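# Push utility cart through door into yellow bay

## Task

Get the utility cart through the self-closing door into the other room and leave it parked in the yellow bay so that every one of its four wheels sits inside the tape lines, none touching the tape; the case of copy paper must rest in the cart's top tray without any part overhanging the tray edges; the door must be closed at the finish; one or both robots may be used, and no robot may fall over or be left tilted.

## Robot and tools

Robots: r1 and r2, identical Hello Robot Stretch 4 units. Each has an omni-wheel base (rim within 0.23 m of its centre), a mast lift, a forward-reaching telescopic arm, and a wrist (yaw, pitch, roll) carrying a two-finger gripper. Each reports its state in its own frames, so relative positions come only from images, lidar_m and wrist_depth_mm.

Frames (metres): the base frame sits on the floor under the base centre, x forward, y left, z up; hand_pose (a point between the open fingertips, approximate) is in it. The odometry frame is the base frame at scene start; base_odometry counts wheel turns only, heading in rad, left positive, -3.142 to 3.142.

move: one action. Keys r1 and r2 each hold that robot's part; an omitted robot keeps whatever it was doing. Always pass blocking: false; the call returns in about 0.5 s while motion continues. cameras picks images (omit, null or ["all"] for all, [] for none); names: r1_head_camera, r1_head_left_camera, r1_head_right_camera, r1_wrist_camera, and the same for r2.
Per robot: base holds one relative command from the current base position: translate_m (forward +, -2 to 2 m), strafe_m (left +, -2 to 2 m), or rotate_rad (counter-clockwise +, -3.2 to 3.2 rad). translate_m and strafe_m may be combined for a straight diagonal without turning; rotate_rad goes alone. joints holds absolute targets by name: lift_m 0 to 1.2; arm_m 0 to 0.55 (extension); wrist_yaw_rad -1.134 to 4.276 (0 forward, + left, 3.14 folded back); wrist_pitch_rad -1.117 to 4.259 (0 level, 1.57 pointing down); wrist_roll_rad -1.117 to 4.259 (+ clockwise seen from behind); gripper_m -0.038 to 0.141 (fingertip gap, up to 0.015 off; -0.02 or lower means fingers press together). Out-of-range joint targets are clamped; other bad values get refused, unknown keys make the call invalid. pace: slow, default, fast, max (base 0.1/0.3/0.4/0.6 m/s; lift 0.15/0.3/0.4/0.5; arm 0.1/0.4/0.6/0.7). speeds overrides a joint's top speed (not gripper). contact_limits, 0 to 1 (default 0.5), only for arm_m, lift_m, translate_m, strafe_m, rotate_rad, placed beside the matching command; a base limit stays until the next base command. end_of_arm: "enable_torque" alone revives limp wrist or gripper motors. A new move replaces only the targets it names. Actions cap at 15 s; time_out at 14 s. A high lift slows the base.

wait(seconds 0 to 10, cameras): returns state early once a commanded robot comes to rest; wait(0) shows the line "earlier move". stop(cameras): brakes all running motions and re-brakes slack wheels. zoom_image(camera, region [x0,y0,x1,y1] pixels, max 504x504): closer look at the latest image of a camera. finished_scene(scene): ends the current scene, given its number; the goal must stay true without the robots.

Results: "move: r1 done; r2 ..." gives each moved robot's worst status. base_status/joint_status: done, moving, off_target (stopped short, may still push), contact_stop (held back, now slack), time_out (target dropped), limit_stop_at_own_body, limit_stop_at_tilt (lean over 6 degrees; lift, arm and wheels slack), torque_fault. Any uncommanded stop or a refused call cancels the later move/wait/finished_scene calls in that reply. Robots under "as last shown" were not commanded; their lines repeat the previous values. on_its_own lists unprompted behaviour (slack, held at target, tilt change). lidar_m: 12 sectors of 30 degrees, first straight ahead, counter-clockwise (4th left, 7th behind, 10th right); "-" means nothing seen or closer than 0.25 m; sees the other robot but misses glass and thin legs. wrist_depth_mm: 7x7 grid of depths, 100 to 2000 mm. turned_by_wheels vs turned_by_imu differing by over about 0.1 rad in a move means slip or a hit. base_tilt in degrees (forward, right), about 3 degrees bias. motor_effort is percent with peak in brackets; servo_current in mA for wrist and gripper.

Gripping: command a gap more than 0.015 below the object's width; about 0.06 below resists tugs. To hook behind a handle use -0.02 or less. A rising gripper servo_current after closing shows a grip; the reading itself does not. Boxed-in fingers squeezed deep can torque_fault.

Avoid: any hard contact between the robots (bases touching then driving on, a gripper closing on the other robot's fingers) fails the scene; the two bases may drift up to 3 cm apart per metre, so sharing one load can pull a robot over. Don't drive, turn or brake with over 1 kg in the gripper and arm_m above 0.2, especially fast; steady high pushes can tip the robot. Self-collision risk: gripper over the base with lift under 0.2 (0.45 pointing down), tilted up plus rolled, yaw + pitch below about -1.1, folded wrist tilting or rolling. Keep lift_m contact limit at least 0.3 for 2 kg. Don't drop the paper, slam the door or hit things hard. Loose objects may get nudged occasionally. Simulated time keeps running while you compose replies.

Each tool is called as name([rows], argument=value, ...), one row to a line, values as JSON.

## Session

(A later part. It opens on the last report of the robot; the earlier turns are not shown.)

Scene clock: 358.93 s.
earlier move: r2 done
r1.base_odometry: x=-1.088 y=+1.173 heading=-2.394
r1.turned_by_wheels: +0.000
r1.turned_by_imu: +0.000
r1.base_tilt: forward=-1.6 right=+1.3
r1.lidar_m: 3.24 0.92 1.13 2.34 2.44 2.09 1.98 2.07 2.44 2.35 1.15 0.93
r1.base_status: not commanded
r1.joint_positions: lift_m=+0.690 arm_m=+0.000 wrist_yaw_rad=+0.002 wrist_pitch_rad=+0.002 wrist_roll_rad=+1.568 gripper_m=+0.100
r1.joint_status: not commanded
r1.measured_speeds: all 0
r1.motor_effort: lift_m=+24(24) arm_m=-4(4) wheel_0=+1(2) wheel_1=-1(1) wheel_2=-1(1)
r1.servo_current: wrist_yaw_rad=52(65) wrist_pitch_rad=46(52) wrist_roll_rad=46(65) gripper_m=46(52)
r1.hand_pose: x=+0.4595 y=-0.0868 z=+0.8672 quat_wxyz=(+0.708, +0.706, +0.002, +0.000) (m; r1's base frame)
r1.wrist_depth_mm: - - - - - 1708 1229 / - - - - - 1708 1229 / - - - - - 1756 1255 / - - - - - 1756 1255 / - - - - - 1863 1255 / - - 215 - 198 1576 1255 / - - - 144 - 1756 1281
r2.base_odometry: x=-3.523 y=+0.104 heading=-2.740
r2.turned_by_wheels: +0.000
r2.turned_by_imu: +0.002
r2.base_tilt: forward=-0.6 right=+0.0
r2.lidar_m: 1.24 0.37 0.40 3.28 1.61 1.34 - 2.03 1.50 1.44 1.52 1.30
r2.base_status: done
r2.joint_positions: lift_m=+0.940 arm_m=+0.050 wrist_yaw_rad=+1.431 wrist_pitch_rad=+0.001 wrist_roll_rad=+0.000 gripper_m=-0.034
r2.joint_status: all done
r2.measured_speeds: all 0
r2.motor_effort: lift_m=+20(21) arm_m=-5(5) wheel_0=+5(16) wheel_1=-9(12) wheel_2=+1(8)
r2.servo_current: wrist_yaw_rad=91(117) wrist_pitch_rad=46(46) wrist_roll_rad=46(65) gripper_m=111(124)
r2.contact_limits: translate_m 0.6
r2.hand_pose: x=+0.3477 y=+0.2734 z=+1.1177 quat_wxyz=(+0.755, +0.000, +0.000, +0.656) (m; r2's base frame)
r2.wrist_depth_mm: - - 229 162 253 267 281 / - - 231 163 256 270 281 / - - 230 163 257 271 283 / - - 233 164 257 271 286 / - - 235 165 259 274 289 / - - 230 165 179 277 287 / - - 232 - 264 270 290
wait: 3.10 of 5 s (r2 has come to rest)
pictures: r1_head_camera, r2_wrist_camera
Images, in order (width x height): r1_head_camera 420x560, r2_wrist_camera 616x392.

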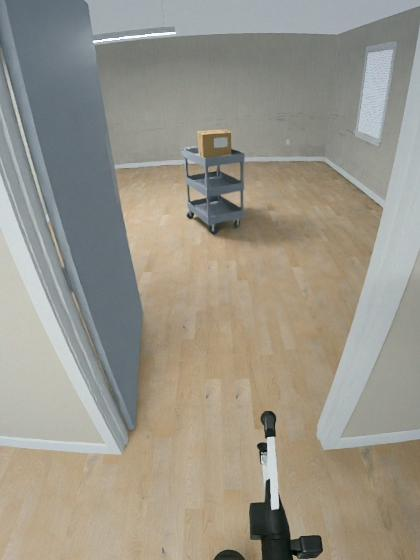

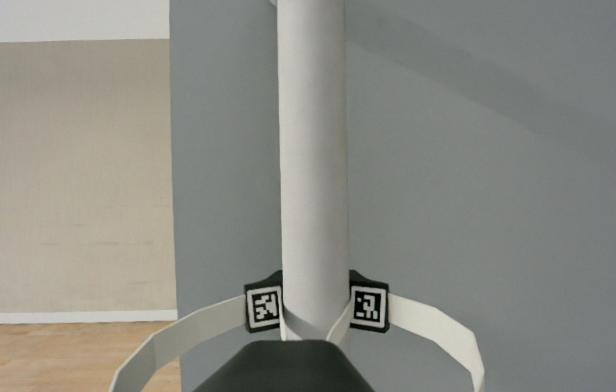

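move(blocking=false, r1={"base":{"translate_m":1.9}}, cameras=[])

wait(seconds=9, cameras=["r1_head_camera"])

move(blocking=false, r1={"base":{"translate_m":1.1,"strafe_m":-0.85}}, cameras=[])

wait(seconds=9, cameras=["r1_head_camera"])

move(blocking=false, r1={"base":{"translate_m":1.5,"strafe_m":0.2}}, cameras=[])

wait(seconds=9, cameras=["r1_head_camera","r1_head_left_camera","r2_wrist_camera"])

Scene clock: 380.03 s.
move: r1 moving
r1.base_odometry: x=-1.111 y=+1.152 heading=-2.394
r1.turned_by_wheels: +0.000
r1.turned_by_imu: +0.000
r1.base_tilt: forward=-1.6 right=+1.3
r1.lidar_m: 3.19 0.90 1.05 2.35 2.46 2.11 2.03 2.13 2.47 2.34 1.12 0.90
r1.base_status: translate_m moving
r1.joint_positions: lift_m=+0.690 arm_m=+0.000 wrist_yaw_rad=+0.002 wrist_pitch_rad=+0.002 wrist_roll_rad=+1.568 gripper_m=+0.100
r1.joint_status: not commanded
r1.measured_speeds: translate_m=+0.122 strafe_m=+0.000 rotate_rad=+0.003 lift_m=+0.000 arm_m=+0.000 wrist_yaw_rad=+0.000 wrist_pitch_rad=+0.000 wrist_roll_rad=+0.000
r1.motor_effort: lift_m=+24(24) arm_m=-4(4) wheel_0=+6(8) wheel_1=+4(8) wheel_2=-8(9)
r1.servo_current: wrist_yaw_rad=46(59) wrist_pitch_rad=46(46) wrist_roll_rad=65(65) gripper_m=39(52)
r1.hand_pose: x=+0.4595 y=-0.0868 z=+0.8672 quat_wxyz=(+0.708, +0.706, +0.002, +0.000) (m; r1's base frame)
r1.wrist_depth_mm: - - - - - 1708 1205 / - - - - - 1756 1229 / - - - - - 1808 1229 / - - - - - 1808 1255 / - - - - - 1808 1255 / - - 214 - 198 1576 1255 / - - - 144 - 1863 1281
r2: as last shown
r2.turned_by_imu: +0.000
r2.base_tilt: forward=-0.7 right=+0.0
r2.lidar_m: 1.25 0.37 0.40 3.30 1.58 1.32 - 1.99 1.49 1.44 1.50 1.32
r2.motor_effort: lift_m=+20(21) arm_m=-5(5) wheel_0=+5(6) wheel_1=-8(9) wheel_2=+2(2)
r2.servo_current: wrist_yaw_rad=111(117) wrist_pitch_rad=39(46) wrist_roll_rad=52(59) gripper_m=117(117)
r2.contact_limits: translate_m 0.6
r2.wrist_depth_mm: - - 229 162 254 270 282 / - - 231 163 256 270 282 / - - 231 163 257 271 285 / - - 232 164 258 271 286 / - - 233 165 259 273 287 / - - 230 165 179 277 287 / - - 234 - 265 268 293
pictures: none
No camera images: "cameras" was empty.

Scene clock: 387.37 s.
earlier move: r1 done
r1.base_odometry: x=-2.481 y=-0.119 heading=-2.394
r1.turned_by_wheels: +0.000
r1.turned_by_imu: +0.000
r1.base_tilt: forward=-1.6 right=+1.2
r1.lidar_m: 1.36 3.52 0.80 0.60 0.61 0.76 4.01 1.03 1.34 2.32 2.40 3.25
r1.base_status: done
r1.joint_positions: lift_m=+0.690 arm_m=+0.000 wrist_yaw_rad=+0.002 wrist_pitch_rad=+0.002 wrist_roll_rad=+1.568 gripper_m=+0.100
r1.joint_status: not commanded
r1.measured_speeds: all 0
r1.motor_effort: lift_m=+23(24) arm_m=-4(4) wheel_0=+2(9) wheel_1=+1(8) wheel_2=+0(10)
r1.servo_current: wrist_yaw_rad=52(78) wrist_pitch_rad=46(52) wrist_roll_rad=26(65) gripper_m=39(52)
r1.hand_pose: x=+0.4595 y=-0.0868 z=+0.8672 quat_wxyz=(+0.708, +0.706, +0.002, +0.000) (m; r1's base frame)
r1.wrist_depth_mm: - - - - - 1708 1205 / - - - - - 1708 1229 / - - - - - 1708 1229 / - - - - - 1366 1229 / - - - 1336 1808 1708 1182 / - - 213 1499 193 1537 1281 / - - - 144 - 1808 1281
r2.base_odometry: x=-3.523 y=+0.104 heading=-2.740
r2.turned_by_wheels: +0.000
r2.turned_by_imu: +0.001
r2.base_tilt: forward=-0.6 right=+0.0
r2.lidar_m: 1.26 0.39 0.37 0.84 1.58 1.32 - 2.02 1.50 1.43 1.52 1.32
r2.base_status: not commanded
r2.joint_positions: lift_m=+0.940 arm_m=+0.050 wrist_yaw_rad=+1.431 wrist_pitch_rad=+0.001 wrist_roll_rad=+0.000 gripper_m=-0.034
r2.joint_status: not commanded
r2.measured_speeds: all 0
r2.motor_effort: lift_m=+20(21) arm_m=-5(5) wheel_0=+5(6) wheel_1=-9(9) wheel_2=+1(2)
r2.servo_current: wrist_yaw_rad=104(124) wrist_pitch_rad=39(52) wrist_roll_rad=52(65) gripper_m=117(124)
r2.contact_limits: translate_m 0.6
r2.hand_pose: x=+0.3477 y=+0.2734 z=+1.1177 quat_wxyz=(+0.755, +0.000, +0.000, +0.656) (m; r2's base frame)
r2.wrist_depth_mm: - - 229 162 254 267 281 / - - 230 163 255 268 283 / - - 234 163 257 270 285 / - - 233 164 256 271 287 / - - 234 165 259 272 289 / - - 229 165 179 277 289 / - - 233 - 266 271 293
wait: 7.33 of 9 s (r1 has come to rest)
pictures: r1_head_camera
Images, in order (width x height): r1_head_camera 420x560.

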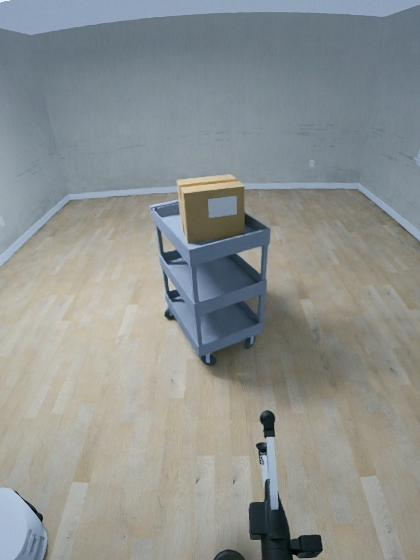

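Scene clock: 387.87 s.
move: r1 moving
r1.base_odometry: x=-2.514 y=-0.123 heading=-2.394
r1.turned_by_wheels: +0.000
r1.turned_by_imu: +0.000
r1.base_tilt: forward=-1.6 right=+1.2
r1.lidar_m: 1.30 3.58 0.81 0.63 0.63 0.81 4.05 1.03 1.39 2.29 2.37 3.18
r1.base_status: translate_m moving; strafe_m moving
r1.joint_positions: lift_m=+0.690 arm_m=+0.000 wrist_yaw_rad=+0.002 wrist_pitch_rad=+0.002 wrist_roll_rad=+1.568 gripper_m=+0.100
r1.joint_status: not commanded
r1.measured_speeds: translate_m=+0.103 strafe_m=-0.080 rotate_rad=-0.006 lift_m=+0.000 arm_m=+0.000 wrist_yaw_rad=+0.000 wrist_pitch_rad=+0.000 wrist_roll_rad=+0.000
r1.motor_effort: lift_m=+23(24) arm_m=-3(4) wheel_0=+9(10) wheel_1=-3(5) wheel_2=-8(8)
r1.servo_current: wrist_yaw_rad=39(65) wrist_pitch_rad=39(46) wrist_roll_rad=39(52) gripper_m=46(46)
r1.hand_pose: x=+0.4595 y=-0.0868 z=+0.8672 quat_wxyz=(+0.708, +0.706, +0.002, +0.000) (m; r1's base frame)
r1.wrist_depth_mm: - - - - - 1708 1205 / - - - - - 1708 1229 / - - - - - 1756 1229 / - - - - - 1308 1205 / - - - 1366 1808 1576 1205 / - - 215 - 193 1118 1205 / - - - 144 - 1808 1281
r2: as last shown
r2.turned_by_imu: +0.000
r2.lidar_m: 1.26 0.39 0.39 0.84 1.58 1.34 - 2.03 1.48 1.42 1.55 1.30
r2.motor_effort: lift_m=+20(21) arm_m=-5(5) wheel_0=+6(6) wheel_1=-8(9) wheel_2=+1(2)
r2.servo_current: wrist_yaw_rad=111(117) wrist_pitch_rad=46(46) wrist_roll_rad=33(52) gripper_m=111(117)
r2.contact_limits: translate_m 0.6
r2.wrist_depth_mm: - - 229 162 253 268 281 / - - 231 163 256 270 281 / - - 232 163 257 270 285 / - - 233 164 257 272 285 / - - 234 166 258 273 286 / - - 230 165 179 277 289 / - - 232 - 265 270 291
pictures: none
No camera images: "cameras" was empty.

Scene clock: 393.40 s.
earlier move: r1 done
r1.base_odometry: x=-3.865 y=-0.244 heading=-2.394
r1.turned_by_wheels: +0.000
r1.turned_by_imu: -0.004
r1.base_tilt: forward=-1.6 right=+1.3
r1.lidar_m: 3.76 1.09 0.73 1.02 1.77 2.01 2.00 2.09 1.53 1.44 1.50 2.01
r1.base_status: done
r1.joint_positions: lift_m=+0.690 arm_m=+0.000 wrist_yaw_rad=+0.002 wrist_pitch_rad=+0.002 wrist_roll_rad=+1.568 gripper_m=+0.100
r1.joint_status: not commanded
r1.measured_speeds: all 0
r1.motor_effort: lift_m=+23(24) arm_m=-4(4) wheel_0=+0(11) wheel_1=-2(6) wheel_2=-1(8)
r1.servo_current: wrist_yaw_rad=59(85) wrist_pitch_rad=33(52) wrist_roll_rad=46(78) gripper_m=46(52)
r1.hand_pose: x=+0.4595 y=-0.0868 z=+0.8672 quat_wxyz=(+0.708, +0.706, +0.002, +0.000) (m; r1's base frame)
r1.wrist_depth_mm: - - - - - 1708 1205 / - - - - - 1756 1205 / - - - - - 1708 1255 / - - - - - 1863 1229 / - - - - - 1808 1255 / - - 215 - 198 1576 1255 / - - - 144 - 1808 1308
r2.base_odometry: x=-3.523 y=+0.104 heading=-2.740
r2.turned_by_wheels: +0.000
r2.turned_by_imu: +0.001
r2.base_tilt: forward=-0.7 right=+0.0
r2.lidar_m: 1.26 0.37 0.38 1.96 1.60 1.33 - 2.02 1.50 1.45 1.52 1.31
r2.base_status: not commanded
r2.joint_positions: lift_m=+0.940 arm_m=+0.050 wrist_yaw_rad=+1.431 wrist_pitch_rad=+0.001 wrist_roll_rad=+0.000 gripper_m=-0.034
r2.joint_status: not commanded
r2.measured_speeds: all 0
r2.motor_effort: lift_m=+20(21) arm_m=-5(5) wheel_0=+5(6) wheel_1=-8(9) wheel_2=+2(2)
r2.servo_current: wrist_yaw_rad=98(124) wrist_pitch_rad=39(52) wrist_roll_rad=52(65) gripper_m=124(124)
r2.contact_limits: translate_m 0.6
r2.hand_pose: x=+0.3477 y=+0.2734 z=+1.1177 quat_wxyz=(+0.755, +0.000, +0.000, +0.656) (m; r2's base frame)
r2.wrist_depth_mm: - - 229 162 253 268 282 / - - 230 163 255 270 283 / - - 232 163 257 271 283 / - - 232 164 256 271 286 / - - 234 166 258 273 289 / - - 230 165 179 277 289 / - - 232 - 265 271 291
wait: 5.53 of 9 s (r1 has come to rest)
pictures: r1_head_camera
Images, in order (width x height): r1_head_camera 420x560.

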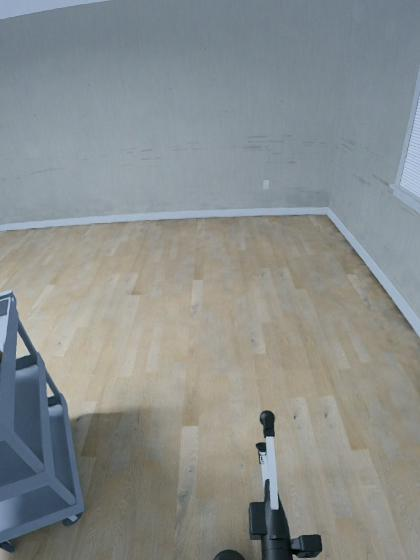

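Scene clock: 393.90 s.
move: r1 moving
r1.base_odometry: x=-3.885 y=-0.269 heading=-2.394
r1.turned_by_wheels: +0.000
r1.turned_by_imu: +0.000
r1.base_tilt: forward=-1.6 right=+1.3
r1.lidar_m: 3.72 1.09 0.72 0.98 1.74 2.00 2.03 2.12 1.49 1.44 1.50 2.00
r1.base_status: translate_m moving; strafe_m moving
r1.joint_positions: lift_m=+0.690 arm_m=+0.000 wrist_yaw_rad=+0.002 wrist_pitch_rad=+0.002 wrist_roll_rad=+1.568 gripper_m=+0.100
r1.joint_status: not commanded
r1.measured_speeds: translate_m=+0.122 strafe_m=+0.016 rotate_rad=-0.002 lift_m=+0.000 arm_m=+0.000 wrist_yaw_rad=+0.000 wrist_pitch_rad=+0.000 wrist_roll_rad=+0.000
r1.motor_effort: lift_m=+23(23) arm_m=-4(4) wheel_0=+4(8) wheel_1=+7(7) wheel_2=-8(10)
r1.servo_current: wrist_yaw_rad=33(52) wrist_pitch_rad=46(52) wrist_roll_rad=46(72) gripper_m=39(46)
r1.hand_pose: x=+0.4595 y=-0.0868 z=+0.8672 quat_wxyz=(+0.708, +0.706, +0.002, +0.000) (m; r1's base frame)
r1.wrist_depth_mm: - - - - - 1708 1205 / - - - - - 1756 1229 / - - - - - 1708 1229 / - - - - - 1808 1255 / - - - - - 1808 1255 / - - 214 - 198 1576 1281 / - - - 145 - 1863 1255
r2: as last shown
r2.turned_by_imu: +0.000
r2.base_tilt: forward=-0.6 right=+0.1
r2.lidar_m: 1.26 0.39 0.36 3.31 1.60 1.33 - 1.98 1.49 1.46 1.54 1.32
r2.motor_effort: lift_m=+20(21) arm_m=-5(5) wheel_0=+5(6) wheel_1=-9(9) wheel_2=+2(2)
r2.servo_current: wrist_yaw_rad=111(124) wrist_pitch_rad=39(46) wrist_roll_rad=46(52) gripper_m=117(124)
r2.contact_limits: translate_m 0.6
r2.wrist_depth_mm: - - 230 162 253 268 281 / - - 230 163 256 270 282 / - - 232 163 258 271 283 / - - 233 164 258 271 286 / 1756 - 234 165 259 274 286 / - - 229 166 179 277 289 / - - 233 - 265 270 291
pictures: none
No camera images: "cameras" was empty.

Scene clock: 399.93 s.
earlier move: r1 done
r1.base_odometry: x=-4.828 y=-1.411 heading=-2.394
r1.turned_by_wheels: +0.000
r1.turned_by_imu: +0.001
r1.base_tilt: forward=-1.6 right=+1.2
r1.lidar_m: 2.26 2.35 3.17 3.12 0.82 0.85 3.61 2.35 1.69 1.57 1.65 2.23
r1.base_status: done
r1.joint_positions: lift_m=+0.690 arm_m=+0.000 wrist_yaw_rad=+0.002 wrist_pitch_rad=+0.002 wrist_roll_rad=+1.568 gripper_m=+0.100
r1.joint_status: not commanded
r1.measured_speeds: all 0
r1.motor_effort: lift_m=+23(24) arm_m=-4(4) wheel_0=+1(8) wheel_1=+1(8) wheel_2=+0(10)
r1.servo_current: wrist_yaw_rad=39(72) wrist_pitch_rad=39(59) wrist_roll_rad=46(72) gripper_m=39(52)
r1.hand_pose: x=+0.4595 y=-0.0868 z=+0.8672 quat_wxyz=(+0.708, +0.706, +0.002, +0.000) (m; r1's base frame)
r1.wrist_depth_mm: - - - - - 1708 1205 / - - - - - 1756 1229 / - - - - - 1756 1205 / - - - - - 1808 1255 / - - - - - 1708 1255 / - - 216 - 198 1618 1255 / - - - 144 - 1808 1255
r2.base_odometry: x=-3.523 y=+0.104 heading=-2.740
r2.turned_by_wheels: +0.000
r2.turned_by_imu: +0.001
r2.base_tilt: forward=-0.6 right=+0.0
r2.lidar_m: 1.27 0.39 0.39 3.29 1.60 1.35 - 2.01 1.50 1.45 1.52 1.31
r2.base_status: not commanded
r2.joint_positions: lift_m=+0.940 arm_m=+0.050 wrist_yaw_rad=+1.431 wrist_pitch_rad=+0.001 wrist_roll_rad=+0.000 gripper_m=-0.034
r2.joint_status: not commanded
r2.measured_speeds: all 0
r2.motor_effort: lift_m=+20(21) arm_m=-5(5) wheel_0=+5(6) wheel_1=-9(9) wheel_2=+2(2)
r2.servo_current: wrist_yaw_rad=104(124) wrist_pitch_rad=39(46) wrist_roll_rad=39(72) gripper_m=117(130)
r2.contact_limits: translate_m 0.6
r2.hand_pose: x=+0.3477 y=+0.2734 z=+1.1177 quat_wxyz=(+0.755, +0.000, +0.000, +0.656) (m; r2's base frame)
r2.wrist_depth_mm: - - 230 162 254 267 282 / - - 231 163 256 270 282 / - - 232 163 258 271 285 / - - 233 164 256 271 286 / - - 234 165 259 272 287 / - - 230 165 179 276 287 / - - 234 - 265 270 291
wait: 6.03 of 9 s (r1 has come to rest)
pictures: r1_head_camera, r1_head_left_camera, r2_wrist_camera
Images, in order (width x height): r1_head_camera 420x560, r1_head_left_camera 420x672, r2_wrist_camera 616x392.

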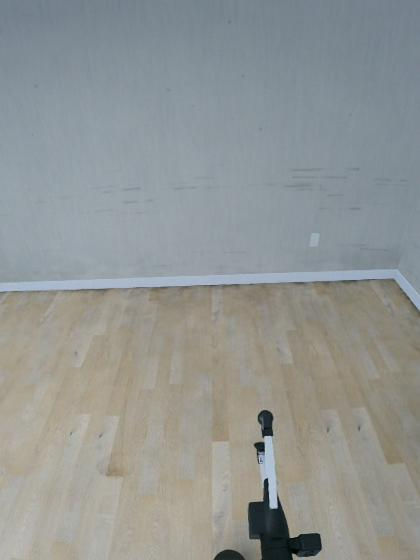

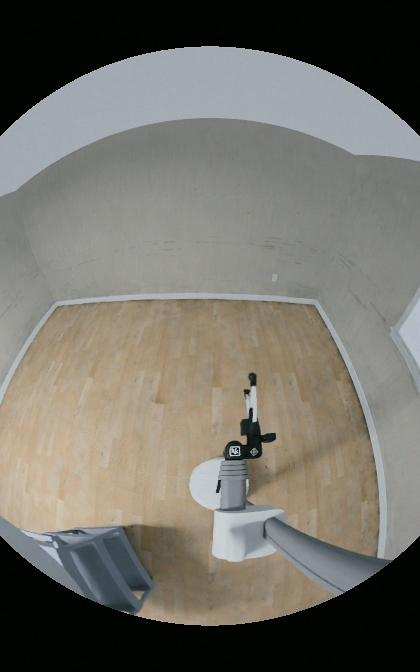

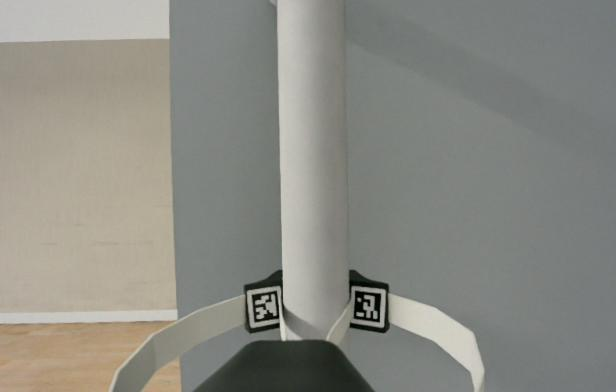

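move(blocking=false, r1={"base":{"rotate_rad":-2.69}}, cameras=[])

wait(seconds=6, cameras=[])

move(blocking=false, r1={"base":{"translate_m":-0.87,"strafe_m":-1.01}}, cameras=[])

wait(seconds=8, cameras=["r1_head_camera","r1_wrist_camera"])

Scene clock: 411.80 s.
move: r1 moving
r1.base_odometry: x=-4.828 y=-1.411 heading=-2.646
r1.turned_by_wheels: -0.253
r1.turned_by_imu: -0.254
r1.base_tilt: forward=-1.6 right=+1.3
r1.lidar_m: 2.25 2.26 2.61 3.12 0.99 0.81 0.99 3.35 1.89 1.61 1.57 1.80
r1.base_status: rotate_rad moving
r1.joint_positions: lift_m=+0.690 arm_m=+0.000 wrist_yaw_rad=+0.002 wrist_pitch_rad=+0.002 wrist_roll_rad=+1.568 gripper_m=+0.100
r1.joint_status: not commanded
r1.measured_speeds: translate_m=+0.001 strafe_m=-0.002 rotate_rad=-0.976 lift_m=+0.000 arm_m=+0.000 wrist_yaw_rad=+0.000 wrist_pitch_rad=+0.000 wrist_roll_rad=+0.000
r1.motor_effort: lift_m=+23(24) arm_m=-4(4) wheel_0=+7(8) wheel_1=+10(10) wheel_2=+6(8)
r1.servo_current: wrist_yaw_rad=46(52) wrist_pitch_rad=39(52) wrist_roll_rad=39(59) gripper_m=46(46)
r1.hand_pose: x=+0.4595 y=-0.0868 z=+0.8672 quat_wxyz=(+0.708, +0.706, +0.002, +0.000) (m; r1's base frame)
r1.wrist_depth_mm: - - - - - 1661 1205 / - - - - - 1708 1229 / - - - - - 1756 1229 / - - - - - 1808 1229 / - - - - - 1756 1281 / - - 215 - 198 1618 1281 / - 144 - 141 - 1499 1281
r2: as last shown
r2.turned_by_imu: +0.000
r2.base_tilt: forward=-0.7 right=+0.0
r2.lidar_m: 1.25 0.39 0.38 3.30 1.59 1.33 - 2.04 1.49 1.43 1.51 1.30
r2.motor_effort: lift_m=+20(21) arm_m=-5(5) wheel_0=+6(6) wheel_1=-9(9) wheel_2=+2(2)
r2.servo_current: wrist_yaw_rad=111(124) wrist_pitch_rad=39(46) wrist_roll_rad=46(52) gripper_m=124(124)
r2.contact_limits: translate_m 0.6
r2.wrist_depth_mm: - - 229 162 254 267 283 / - - 231 163 256 270 283 / - - 232 163 258 271 283 / - - 233 164 256 272 285 / - - 233 165 258 273 287 / - - 229 166 179 276 289 / - - 234 - 265 270 291
pictures: none
No camera images: "cameras" was empty.

Scene clock: 413.93 s.
earlier move: r1 done
r1.base_odometry: x=-4.829 y=-1.411 heading=+1.200
r1.turned_by_wheels: -2.437
r1.turned_by_imu: -2.450
r1.base_tilt: forward=-1.6 right=+1.3
r1.lidar_m: 2.50 1.70 1.55 1.59 2.13 2.27 2.32 3.07 3.13 0.80 0.84 3.50
r1.base_status: done
r1.joint_positions: lift_m=+0.690 arm_m=+0.000 wrist_yaw_rad=+0.002 wrist_pitch_rad=+0.002 wrist_roll_rad=+1.568 gripper_m=+0.100
r1.joint_status: not commanded
r1.measured_speeds: all 0
r1.motor_effort: lift_m=+23(24) arm_m=-4(4) wheel_0=+2(11) wheel_1=+1(10) wheel_2=+0(8)
r1.servo_current: wrist_yaw_rad=52(72) wrist_pitch_rad=46(52) wrist_roll_rad=52(65) gripper_m=46(46)
r1.hand_pose: x=+0.4595 y=-0.0868 z=+0.8672 quat_wxyz=(+0.708, +0.706, +0.001, +0.000) (m; r1's base frame)
r1.wrist_depth_mm: - - - - - 1756 1205 / - - - - - 1756 1229 / - - - - - 1808 1229 / - - - - - 1808 1255 / - - - - - 1863 1281 / - - 216 - 198 1576 1255 / - - - 144 - 1708 1255
r2.base_odometry: x=-3.523 y=+0.104 heading=-2.740
r2.turned_by_wheels: +0.000
r2.turned_by_imu: +0.000
r2.base_tilt: forward=-0.7 right=+0.1
r2.lidar_m: 1.25 0.40 0.37 3.31 1.58 1.33 - 2.03 1.50 1.44 1.52 1.31
r2.base_status: not commanded
r2.joint_positions: lift_m=+0.940 arm_m=+0.050 wrist_yaw_rad=+1.431 wrist_pitch_rad=+0.001 wrist_roll_rad=+0.000 gripper_m=-0.034
r2.joint_status: not commanded
r2.measured_speeds: all 0
r2.on_its_own: wrist_yaw_rad is at rest, and its servo_current (111 mA) is outside its rest range (0 to 104 mA)
r2.motor_effort: lift_m=+20(21) arm_m=-5(5) wheel_0=+5(6) wheel_1=-9(9) wheel_2=+1(2)
r2.servo_current: wrist_yaw_rad=111(124) wrist_pitch_rad=46(46) wrist_roll_rad=46(65) gripper_m=117(124)
r2.contact_limits: translate_m 0.6
r2.hand_pose: x=+0.3477 y=+0.2734 z=+1.1177 quat_wxyz=(+0.755, +0.000, +0.000, +0.656) (m; r2's base frame)
r2.wrist_depth_mm: - - 230 162 254 268 282 / - - 230 163 257 270 281 / - - 232 164 258 270 283 / - - 232 164 258 271 286 / - - 234 165 259 272 287 / - - 229 166 178 277 289 / - - 232 - 265 271 290
wait: 2.13 of 6 s (r1 has come to rest)
pictures: none
No camera images: "cameras" was empty.

Scene clock: 414.43 s.
move: r1 moving
r1.base_odometry: x=-4.814 y=-1.440 heading=+1.200
r1.turned_by_wheels: +0.000
r1.turned_by_imu: +0.000
r1.base_tilt: forward=-1.5 right=+1.3
r1.lidar_m: 2.54 1.75 1.57 1.63 2.17 2.24 2.31 3.04 3.11 0.79 0.82 3.52
r1.base_status: translate_m moving; strafe_m moving
r1.joint_positions: lift_m=+0.690 arm_m=+0.000 wrist_yaw_rad=+0.002 wrist_pitch_rad=+0.002 wrist_roll_rad=+1.568 gripper_m=+0.100
r1.joint_status: not commanded
r1.measured_speeds: translate_m=-0.080 strafe_m=-0.093 rotate_rad=+0.004 lift_m=+0.000 arm_m=+0.000 wrist_yaw_rad=+0.000 wrist_pitch_rad=+0.000 wrist_roll_rad=+0.000
r1.motor_effort: lift_m=+23(24) arm_m=-4(4) wheel_0=+4(6) wheel_1=-9(11) wheel_2=+7(8)
r1.servo_current: wrist_yaw_rad=52(65) wrist_pitch_rad=33(46) wrist_roll_rad=59(59) gripper_m=46(46)
r1.hand_pose: x=+0.4595 y=-0.0868 z=+0.8672 quat_wxyz=(+0.708, +0.706, +0.001, +0.000) (m; r1's base frame)
r1.wrist_depth_mm: - - - - - 1756 1229 / - - - - - 1708 1255 / - - - - - 1756 1229 / - - - - - 1756 1229 / - - - - - 1863 1255 / - - 216 - 198 1576 1255 / - - - 144 - 1661 1255
r2.base_odometry: x=-3.523 y=+0.104 heading=-2.740
r2.turned_by_wheels: +0.000
r2.turned_by_imu: +0.000
r2.base_tilt: forward=-0.7 right=+0.1
r2.lidar_m: 1.25 0.40 0.40 3.32 1.58 1.32 - 2.02 1.50 1.44 1.50 1.30
r2.base_status: not commanded
r2.joint_positions: lift_m=+0.940 arm_m=+0.050 wrist_yaw_rad=+1.431 wrist_pitch_rad=+0.001 wrist_roll_rad=+0.000 gripper_m=-0.034
r2.joint_status: not commanded
r2.measured_speeds: all 0
r2.motor_effort: lift_m=+20(21) arm_m=-5(5) wheel_0=+6(6) wheel_1=-8(9) wheel_2=+2(2)
r2.servo_current: wrist_yaw_rad=104(124) wrist_pitch_rad=39(46) wrist_roll_rad=39(65) gripper_m=124(124)
r2.contact_limits: translate_m 0.6
r2.hand_pose: x=+0.3477 y=+0.2734 z=+1.1177 quat_wxyz=(+0.755, +0.000, +0.000, +0.656) (m; r2's base frame)
r2.wrist_depth_mm: - - 229 162 254 268 282 / - - 229 163 256 270 283 / - - 232 163 257 270 285 / - - 233 164 257 272 286 / - - 235 165 259 274 289 / - - 229 166 179 276 287 / - - 233 - 265 271 291
pictures: none
No camera images: "cameras" was empty.

Scene clock: 419.83 s.
earlier move: r1 done
r1.base_odometry: x=-4.202 y=-2.588 heading=+1.200
r1.turned_by_wheels: +0.000
r1.turned_by_imu: -0.008
r1.base_tilt: forward=-1.6 right=+1.3
r1.lidar_m: 0.90 3.07 2.81 2.92 2.04 1.92 1.93 2.00 1.86 1.89 2.47 0.97
r1.base_status: done
r1.joint_positions: lift_m=+0.690 arm_m=+0.000 wrist_yaw_rad=+0.002 wrist_pitch_rad=+0.002 wrist_roll_rad=+1.568 gripper_m=+0.100
r1.joint_status: not commanded
r1.measured_speeds: all 0
r1.motor_effort: lift_m=+23(24) arm_m=-4(4) wheel_0=+3(7) wheel_1=-1(11) wheel_2=+1(9)
r1.servo_current: wrist_yaw_rad=52(72) wrist_pitch_rad=39(59) wrist_roll_rad=46(65) gripper_m=46(52)
r1.hand_pose: x=+0.4595 y=-0.0868 z=+0.8672 quat_wxyz=(+0.708, +0.706, +0.001, +0.000) (m; r1's base frame)
r1.wrist_depth_mm: - - - - - 1756 1229 / - - - - - 1756 1205 / - - - - - 1576 1229 / - - - 960 - 768 - / - - 976 976 - 750 - / - - 215 1008 198 - - / - - - 144 - 1863 1281
r2.base_odometry: x=-3.523 y=+0.104 heading=-2.740
r2.turned_by_wheels: +0.000
r2.turned_by_imu: +0.001
r2.base_tilt: forward=-0.6 right=+0.1
r2.lidar_m: 1.24 0.37 0.36 3.29 1.60 1.33 2.41 2.00 1.50 1.45 1.53 1.31
r2.base_status: not commanded
r2.joint_positions: lift_m=+0.940 arm_m=+0.050 wrist_yaw_rad=+1.431 wrist_pitch_rad=+0.001 wrist_roll_rad=+0.000 gripper_m=-0.034
r2.joint_status: not commanded
r2.measured_speeds: all 0
r2.motor_effort: lift_m=+20(21) arm_m=-5(5) wheel_0=+6(6) wheel_1=-9(9) wheel_2=+2(2)
r2.servo_current: wrist_yaw_rad=104(124) wrist_pitch_rad=33(52) wrist_roll_rad=52(65) gripper_m=117(124)
r2.contact_limits: translate_m 0.6
r2.hand_pose: x=+0.3477 y=+0.2734 z=+1.1177 quat_wxyz=(+0.755, +0.000, +0.000, +0.656) (m; r2's base frame)
r2.wrist_depth_mm: - - 230 163 253 267 281 / - - 230 163 256 270 282 / - - 232 163 257 270 283 / - - 232 164 257 272 286 / - - 234 166 257 273 289 / - - 229 165 179 277 289 / - - 234 - 264 268 291
wait: 5.40 of 8 s (r1 has come to rest)
pictures: r1_head_camera, r1_wrist_camera
Images, in order (width x height): r1_head_camera 420x560, r1_wrist_camera 616x392.

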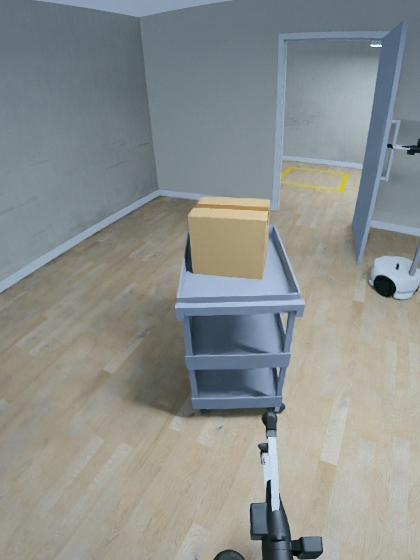

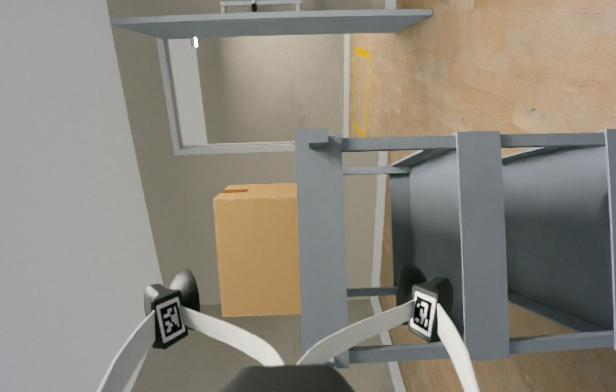

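move(blocking=false, r1={"base":{"translate_m":0.5},"contact_limits":{"translate_m":0.2}}, cameras=[])

wait(seconds=4, cameras=["r1_head_camera","r1_wrist_camera"])

Scene clock: 435.63 s.
move: r1 moving
r1.base_odometry: x=-4.191 y=-2.559 heading=+1.200
r1.turned_by_wheels: +0.000
r1.turned_by_imu: +0.000
r1.base_tilt: forward=-1.6 right=+1.3
r1.lidar_m: 0.87 3.07 2.82 2.90 2.10 1.94 1.98 2.02 1.87 1.92 2.48 0.90
r1.base_status: translate_m moving
r1.joint_positions: lift_m=+0.690 arm_m=+0.000 wrist_yaw_rad=+0.002 wrist_pitch_rad=+0.002 wrist_roll_rad=+1.568 gripper_m=+0.100
r1.joint_status: not commanded
r1.measured_speeds: translate_m=+0.122 strafe_m=+0.001 rotate_rad=+0.001 lift_m=+0.000 arm_m=+0.000 wrist_yaw_rad=+0.000 wrist_pitch_rad=+0.000 wrist_roll_rad=+0.000
r1.motor_effort: lift_m=+23(24) arm_m=-4(4) wheel_0=+7(8) wheel_1=+5(6) wheel_2=-9(9)
r1.servo_current: wrist_yaw_rad=33(65) wrist_pitch_rad=33(46) wrist_roll_rad=46(72) gripper_m=39(46)
r1.contact_limits: translate_m 0.2
r1.hand_pose: x=+0.4595 y=-0.0868 z=+0.8672 quat_wxyz=(+0.708, +0.706, +0.001, +0.000) (m; r1's base frame)
r1.wrist_depth_mm: - - - - - 1708 1205 / - - - - - 1708 1205 / - - - - - 1576 1205 / - - - 931 - 750 - / - - 960 946 - 732 - / - - 215 976 193 732 - / - - - 144 - 1464 1281
r2: as last shown
r2.turned_by_imu: +0.000
r2.base_tilt: forward=-0.6 right=+0.0
r2.lidar_m: 1.24 0.38 0.39 3.27 1.58 1.35 2.40 2.02 1.49 1.45 1.54 1.30
r2.motor_effort: lift_m=+20(21) arm_m=-5(5) wheel_0=+5(6) wheel_1=-9(9) wheel_2=+1(2)
r2.servo_current: wrist_yaw_rad=104(117) wrist_pitch_rad=46(46) wrist_roll_rad=46(59) gripper_m=117(124)
r2.contact_limits: translate_m 0.6
r2.wrist_depth_mm: - - 230 161 254 267 282 / - - 229 163 257 268 283 / - - 232 163 257 270 282 / - - 233 164 259 272 286 / - - 234 166 258 273 287 / - - 230 165 180 276 289 / - - 233 - 265 271 291
pictures: none
No camera images: "cameras" was empty.

Scene clock: 438.30 s.
earlier move: r1 done
r1.base_odometry: x=-4.021 y=-2.122 heading=+1.200
r1.turned_by_wheels: +0.000
r1.turned_by_imu: +0.000
r1.base_tilt: forward=-1.6 right=+1.3
r1.lidar_m: 0.41 0.43 2.62 2.68 2.55 2.36 2.41 2.20 2.04 2.11 2.11 0.45
r1.base_status: done
r1.joint_positions: lift_m=+0.690 arm_m=+0.000 wrist_yaw_rad=+0.002 wrist_pitch_rad=+0.002 wrist_roll_rad=+1.568 gripper_m=+0.100
r1.joint_status: not commanded
r1.measured_speeds: all 0
r1.motor_effort: lift_m=+23(24) arm_m=-4(4) wheel_0=+3(9) wheel_1=+1(8) wheel_2=+1(11)
r1.servo_current: wrist_yaw_rad=65(72) wrist_pitch_rad=46(52) wrist_roll_rad=52(72) gripper_m=39(52)
r1.contact_limits: translate_m 0.2
r1.hand_pose: x=+0.4595 y=-0.0868 z=+0.8672 quat_wxyz=(+0.708, +0.706, +0.001, +0.000) (m; r1's base frame)
r1.wrist_depth_mm: - - - - 265 273 273 / - - - - 263 1756 1229 / - - - - 263 - - / - 574 462 262 262 - - / - 469 473 469 260 - - / - - 484 201 196 - - / - 504 504 144 260 - -
r2.base_odometry: x=-3.523 y=+0.104 heading=-2.740
r2.turned_by_wheels: +0.000
r2.turned_by_imu: +0.000
r2.base_tilt: forward=-0.6 right=+0.0
r2.lidar_m: 1.25 0.38 0.37 3.30 1.62 1.33 2.13 1.98 1.50 1.46 1.52 1.31
r2.base_status: not commanded
r2.joint_positions: lift_m=+0.940 arm_m=+0.050 wrist_yaw_rad=+1.431 wrist_pitch_rad=+0.001 wrist_roll_rad=+0.000 gripper_m=-0.034
r2.joint_status: not commanded
r2.measured_speeds: all 0
r2.motor_effort: lift_m=+20(21) arm_m=-5(5) wheel_0=+6(6) wheel_1=-8(9) wheel_2=+2(2)
r2.servo_current: wrist_yaw_rad=104(117) wrist_pitch_rad=33(46) wrist_roll_rad=52(59) gripper_m=117(124)
r2.contact_limits: translate_m 0.6
r2.hand_pose: x=+0.3477 y=+0.2734 z=+1.1177 quat_wxyz=(+0.755, +0.000, +0.000, +0.656) (m; r2's base frame)
r2.wrist_depth_mm: - - 229 162 254 267 282 / - - 230 163 256 270 283 / - - 231 163 256 270 285 / - - 233 164 257 272 286 / - - 234 166 259 273 287 / - - 229 165 179 276 289 / - - 232 - 264 270 290
wait: 2.67 of 4 s (r1 has come to rest)
pictures: r1_head_camera, r1_wrist_camera
Images, in order (width x height): r1_head_camera 420x560, r1_wrist_camera 616x392.

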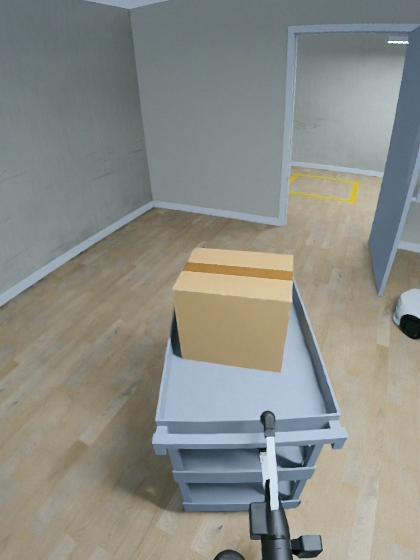

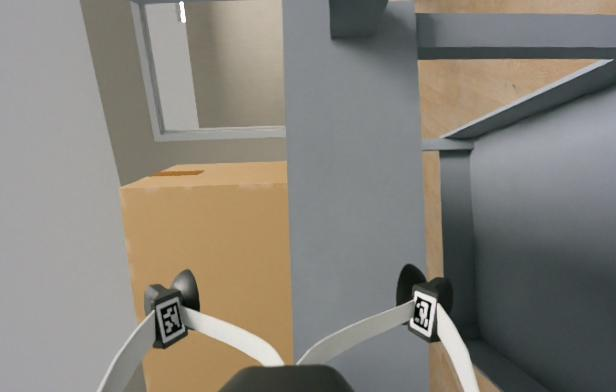

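move(blocking=false, r1={"base":{"translate_m":0.05,"strafe_m":0.03},"pace":"slow","contact_limits":{"translate_m":0.2}}, cameras=[])

wait(seconds=2, cameras=["r1_wrist_camera"])

move(blocking=false, r1={"joints":{"gripper_m":-0.03}}, cameras=[])

wait(seconds=2, cameras=["r1_wrist_camera","r1_head_camera"])

Scene clock: 469.57 s.
move: r1 moving
r1.base_odometry: x=-4.024 y=-2.108 heading=+1.200
r1.turned_by_wheels: +0.000
r1.turned_by_imu: +0.000
r1.base_tilt: forward=-1.6 right=+1.2
r1.lidar_m: 0.41 0.41 2.63 2.68 2.56 2.37 2.41 2.24 2.08 2.12 2.08 0.43
r1.base_status: translate_m moving; strafe_m moving
r1.joint_positions: lift_m=+0.690 arm_m=+0.000 wrist_yaw_rad=+0.002 wrist_pitch_rad=+0.002 wrist_roll_rad=+1.568 gripper_m=+0.100
r1.joint_status: not commanded
r1.measured_speeds: translate_m=+0.048 strafe_m=+0.029 rotate_rad=-0.002 lift_m=+0.000 arm_m=+0.000 wrist_yaw_rad=+0.000 wrist_pitch_rad=+0.000 wrist_roll_rad=+0.000
r1.motor_effort: lift_m=+23(23) arm_m=-4(4) wheel_0=-2(3) wheel_1=+6(7) wheel_2=-5(6)
r1.servo_current: wrist_yaw_rad=46(65) wrist_pitch_rad=39(39) wrist_roll_rad=52(59) gripper_m=39(52)
r1.contact_limits: translate_m 0.2
r1.hand_pose: x=+0.4595 y=-0.0868 z=+0.8672 quat_wxyz=(+0.708, +0.706, +0.001, +0.000) (m; r1's base frame)
r1.wrist_depth_mm: - - - 254 254 262 273 / - - - - 254 1756 1281 / - - - - 252 - - / - 449 455 445 250 - - / - 466 462 455 252 - - / - - 469 473 193 - - / - 488 492 144 249 137 -
r2: as last shown
r2.base_tilt: forward=-0.7 right=+0.0
r2.lidar_m: 1.26 0.38 0.38 3.29 1.63 1.33 2.12 2.01 1.51 1.44 1.54 1.30
r2.motor_effort: lift_m=+20(21) arm_m=-5(5) wheel_0=+5(6) wheel_1=-8(9) wheel_2=+1(2)
r2.servo_current: wrist_yaw_rad=111(117) wrist_pitch_rad=33(46) wrist_roll_rad=39(59) gripper_m=117(124)
r2.contact_limits: translate_m 0.6
r2.wrist_depth_mm: - - 230 162 254 268 281 / - - 232 163 256 268 282 / - - 231 164 257 270 283 / - - 233 164 258 272 286 / - - 234 166 259 273 287 / - - 230 165 180 276 287 / - - 232 - 264 270 291
pictures: none
No camera images: "cameras" was empty.

Scene clock: 470.77 s.
earlier move: r1 done
r1.base_odometry: x=-4.031 y=-2.065 heading=+1.200
r1.turned_by_wheels: -0.001
r1.turned_by_imu: -0.001
r1.base_tilt: forward=-1.6 right=+1.3
r1.lidar_m: 0.39 0.41 2.56 2.61 2.55 2.40 2.46 2.27 2.11 2.16 2.04 0.44
r1.base_status: done
r1.joint_positions: lift_m=+0.690 arm_m=+0.000 wrist_yaw_rad=-0.005 wrist_pitch_rad=+0.003 wrist_roll_rad=+1.568 gripper_m=+0.100
r1.joint_status: not commanded
r1.measured_speeds: all 0
r1.motor_effort: lift_m=+23(23) arm_m=+4(4) wheel_0=-4(8) wheel_1=+2(8) wheel_2=-8(10)
r1.servo_current: wrist_yaw_rad=46(65) wrist_pitch_rad=46(46) wrist_roll_rad=46(72) gripper_m=39(52)
r1.contact_limits: translate_m 0.2
r1.hand_pose: x=+0.4588 y=-0.0888 z=+0.8670 quat_wxyz=(+0.708, +0.706, -0.001, -0.003) (m; r1's base frame)
r1.wrist_depth_mm: - - - - 250 271 283 / - - - - 248 1756 1205 / - - - - 245 831 - / - 442 439 436 243 - - / - 449 452 449 241 - - / - 466 459 180 209 - - / - 473 469 140 236 - -
r2.base_odometry: x=-3.523 y=+0.104 heading=-2.740
r2.turned_by_wheels: +0.000
r2.turned_by_imu: +0.000
r2.base_tilt: forward=-0.7 right=+0.0
r2.lidar_m: 1.27 0.39 0.38 3.30 1.53 1.34 2.18 2.01 1.50 1.45 1.53 1.33
r2.base_status: not commanded
r2.joint_positions: lift_m=+0.940 arm_m=+0.050 wrist_yaw_rad=+1.431 wrist_pitch_rad=+0.001 wrist_roll_rad=+0.000 gripper_m=-0.034
r2.joint_status: not commanded
r2.measured_speeds: all 0
r2.on_its_own: wrist_yaw_rad is at rest, and its servo_current (111 mA) is outside its rest range (0 to 104 mA)
r2.motor_effort: lift_m=+20(21) arm_m=-5(5) wheel_0=+5(6) wheel_1=-8(9) wheel_2=+2(2)
r2.servo_current: wrist_yaw_rad=111(117) wrist_pitch_rad=39(46) wrist_roll_rad=46(59) gripper_m=124(124)
r2.contact_limits: translate_m 0.6
r2.hand_pose: x=+0.3477 y=+0.2734 z=+1.1177 quat_wxyz=(+0.755, +0.000, +0.000, +0.656) (m; r2's base frame)
r2.wrist_depth_mm: - - 230 162 253 268 282 / - - 231 163 256 270 283 / - - 232 163 257 270 286 / - - 232 165 257 271 286 / - - 234 166 259 273 287 / - - 230 166 179 276 289 / - - 234 - 265 270 291
wait: 1.20 of 2 s (r1 has come to rest)
pictures: r1_wrist_camera
Images, in order (width x height): r1_wrist_camera 616x392.

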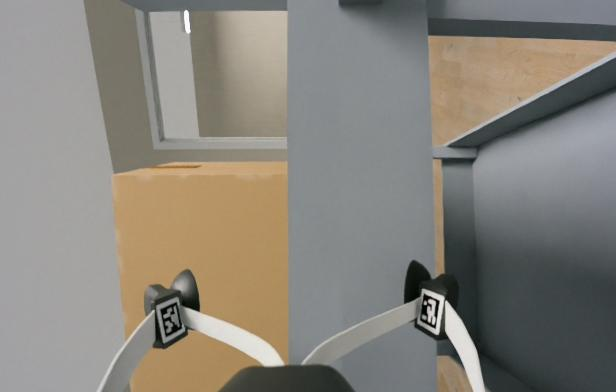

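Scene clock: 471.27 s.
move: r1 moving
r1.base_odometry: x=-4.031 y=-2.065 heading=+1.200
r1.turned_by_wheels: +0.000
r1.turned_by_imu: +0.000
r1.base_tilt: forward=-1.6 right=+1.2
r1.lidar_m: 0.38 0.40 2.60 2.65 2.58 2.40 2.44 2.27 2.11 2.16 2.04 0.44
r1.base_status: not commanded
r1.joint_positions: lift_m=+0.690 arm_m=+0.000 wrist_yaw_rad=-0.005 wrist_pitch_rad=+0.005 wrist_roll_rad=+1.568 gripper_m=+0.084
r1.joint_status: gripper_m moving
r1.measured_speeds: translate_m=+0.000 strafe_m=+0.000 rotate_rad=+0.000 lift_m=+0.000 arm_m=+0.000 wrist_yaw_rad=+0.000 wrist_pitch_rad=+0.019 wrist_roll_rad=+0.000
r1.motor_effort: lift_m=+23(23) arm_m=+4(4) wheel_0=-4(4) wheel_1=+2(2) wheel_2=-8(8)
r1.servo_current: wrist_yaw_rad=46(65) wrist_pitch_rad=46(46) wrist_roll_rad=46(65) gripper_m=117(117)
r1.contact_limits: translate_m 0.2
r1.hand_pose: x=+0.4588 y=-0.0888 z=+0.8663 quat_wxyz=(+0.708, +0.706, +0.000, -0.003) (m; r1's base frame)
r1.wrist_depth_mm: - - - 251 252 271 285 / - - - 247 250 1708 1255 / - - - 246 246 - - / - 445 442 183 244 - - / - 452 449 181 240 - - / - 459 215 179 211 - - / - 469 473 138 237 - -
r2.base_odometry: x=-3.523 y=+0.104 heading=-2.740
r2.turned_by_wheels: +0.000
r2.turned_by_imu: +0.000
r2.base_tilt: forward=-0.6 right=+0.0
r2.lidar_m: 1.27 0.37 0.38 3.29 1.53 1.33 2.20 2.00 1.51 1.44 1.52 1.29
r2.base_status: not commanded
r2.joint_positions: lift_m=+0.940 arm_m=+0.050 wrist_yaw_rad=+1.431 wrist_pitch_rad=+0.001 wrist_roll_rad=+0.000 gripper_m=-0.034
r2.joint_status: not commanded
r2.measured_speeds: all 0
r2.motor_effort: lift_m=+20(21) arm_m=-5(5) wheel_0=+5(6) wheel_1=-8(9) wheel_2=+2(2)
r2.servo_current: wrist_yaw_rad=104(124) wrist_pitch_rad=39(46) wrist_roll_rad=39(52) gripper_m=111(117)
r2.contact_limits: translate_m 0.6
r2.hand_pose: x=+0.3477 y=+0.2734 z=+1.1177 quat_wxyz=(+0.755, +0.000, +0.000, +0.656) (m; r2's base frame)
r2.wrist_depth_mm: - - 230 162 254 267 282 / - - 230 163 256 270 283 / - - 232 163 257 271 285 / - - 233 164 257 271 285 / - - 234 166 258 272 287 / - - 229 166 179 277 289 / - - 234 - 265 270 290
pictures: none
No camera images: "cameras" was empty.

Scene clock: 472.77 s.
earlier move: r1 done
r1.base_odometry: x=-4.031 y=-2.065 heading=+1.201
r1.turned_by_wheels: +0.001
r1.turned_by_imu: +0.001
r1.base_tilt: forward=-1.6 right=+1.2
r1.lidar_m: 0.37 0.42 2.60 2.64 2.55 2.38 2.43 2.24 2.12 2.18 1.99 0.43
r1.base_status: not commanded
r1.joint_positions: lift_m=+0.690 arm_m=+0.000 wrist_yaw_rad=-0.003 wrist_pitch_rad=+0.014 wrist_roll_rad=+1.568 gripper_m=-0.029
r1.joint_status: all done
r1.measured_speeds: all 0
r1.motor_effort: lift_m=+23(24) arm_m=-4(4) wheel_0=-2(5) wheel_1=+2(3) wheel_2=+0(8)
r1.servo_current: wrist_yaw_rad=52(78) wrist_pitch_rad=72(85) wrist_roll_rad=46(65) gripper_m=91(195)
r1.contact_limits: translate_m 0.2
r1.hand_pose: x=+0.4590 y=-0.0882 z=+0.8637 quat_wxyz=(+0.708, +0.706, +0.004, -0.006) (m; r1's base frame)
r1.wrist_depth_mm: - - - - 237 1576 1160 / - - - - 236 1661 - / - - - 235 236 - - / - 430 430 233 234 - - / - 439 445 232 234 - - / - 452 187 172 181 - - / - 154 469 154 232 135 -
r2.base_odometry: x=-3.523 y=+0.104 heading=-2.740
r2.turned_by_wheels: +0.000
r2.turned_by_imu: +0.000
r2.base_tilt: forward=-0.6 right=+0.1
r2.lidar_m: 1.26 0.40 0.38 3.30 1.55 1.33 2.18 2.02 1.49 1.44 1.52 1.31
r2.base_status: not commanded
r2.joint_positions: lift_m=+0.940 arm_m=+0.050 wrist_yaw_rad=+1.431 wrist_pitch_rad=+0.001 wrist_roll_rad=+0.000 gripper_m=-0.034
r2.joint_status: not commanded
r2.measured_speeds: all 0
r2.on_its_own: wrist_yaw_rad is at rest, and its servo_current (117 mA) is outside its rest range (0 to 104 mA)
r2.motor_effort: lift_m=+20(21) arm_m=-5(5) wheel_0=+5(6) wheel_1=-9(9) wheel_2=+1(2)
r2.servo_current: wrist_yaw_rad=117(124) wrist_pitch_rad=39(46) wrist_roll_rad=65(65) gripper_m=117(124)
r2.contact_limits: translate_m 0.6
r2.hand_pose: x=+0.3477 y=+0.2734 z=+1.1177 quat_wxyz=(+0.755, +0.000, +0.000, +0.656) (m; r2's base frame)
r2.wrist_depth_mm: - - 231 162 255 268 282 / - - 232 163 255 270 282 / - - 232 163 256 270 283 / - - 233 164 257 271 286 / - - 233 165 258 273 287 / - - 230 166 180 277 287 / - - 232 - 265 270 291
wait: 1.50 of 2 s (r1 has come to rest)
pictures: r1_head_camera, r1_wrist_camera
Images, in order (width x height): r1_head_camera 420x560, r1_wrist_camera 616x392.

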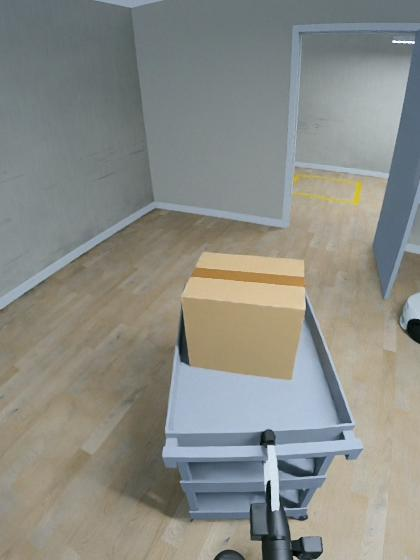

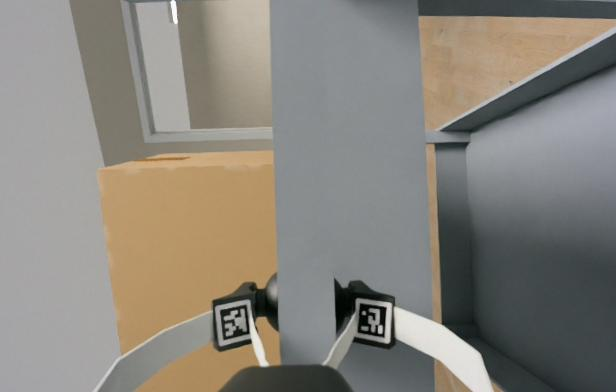

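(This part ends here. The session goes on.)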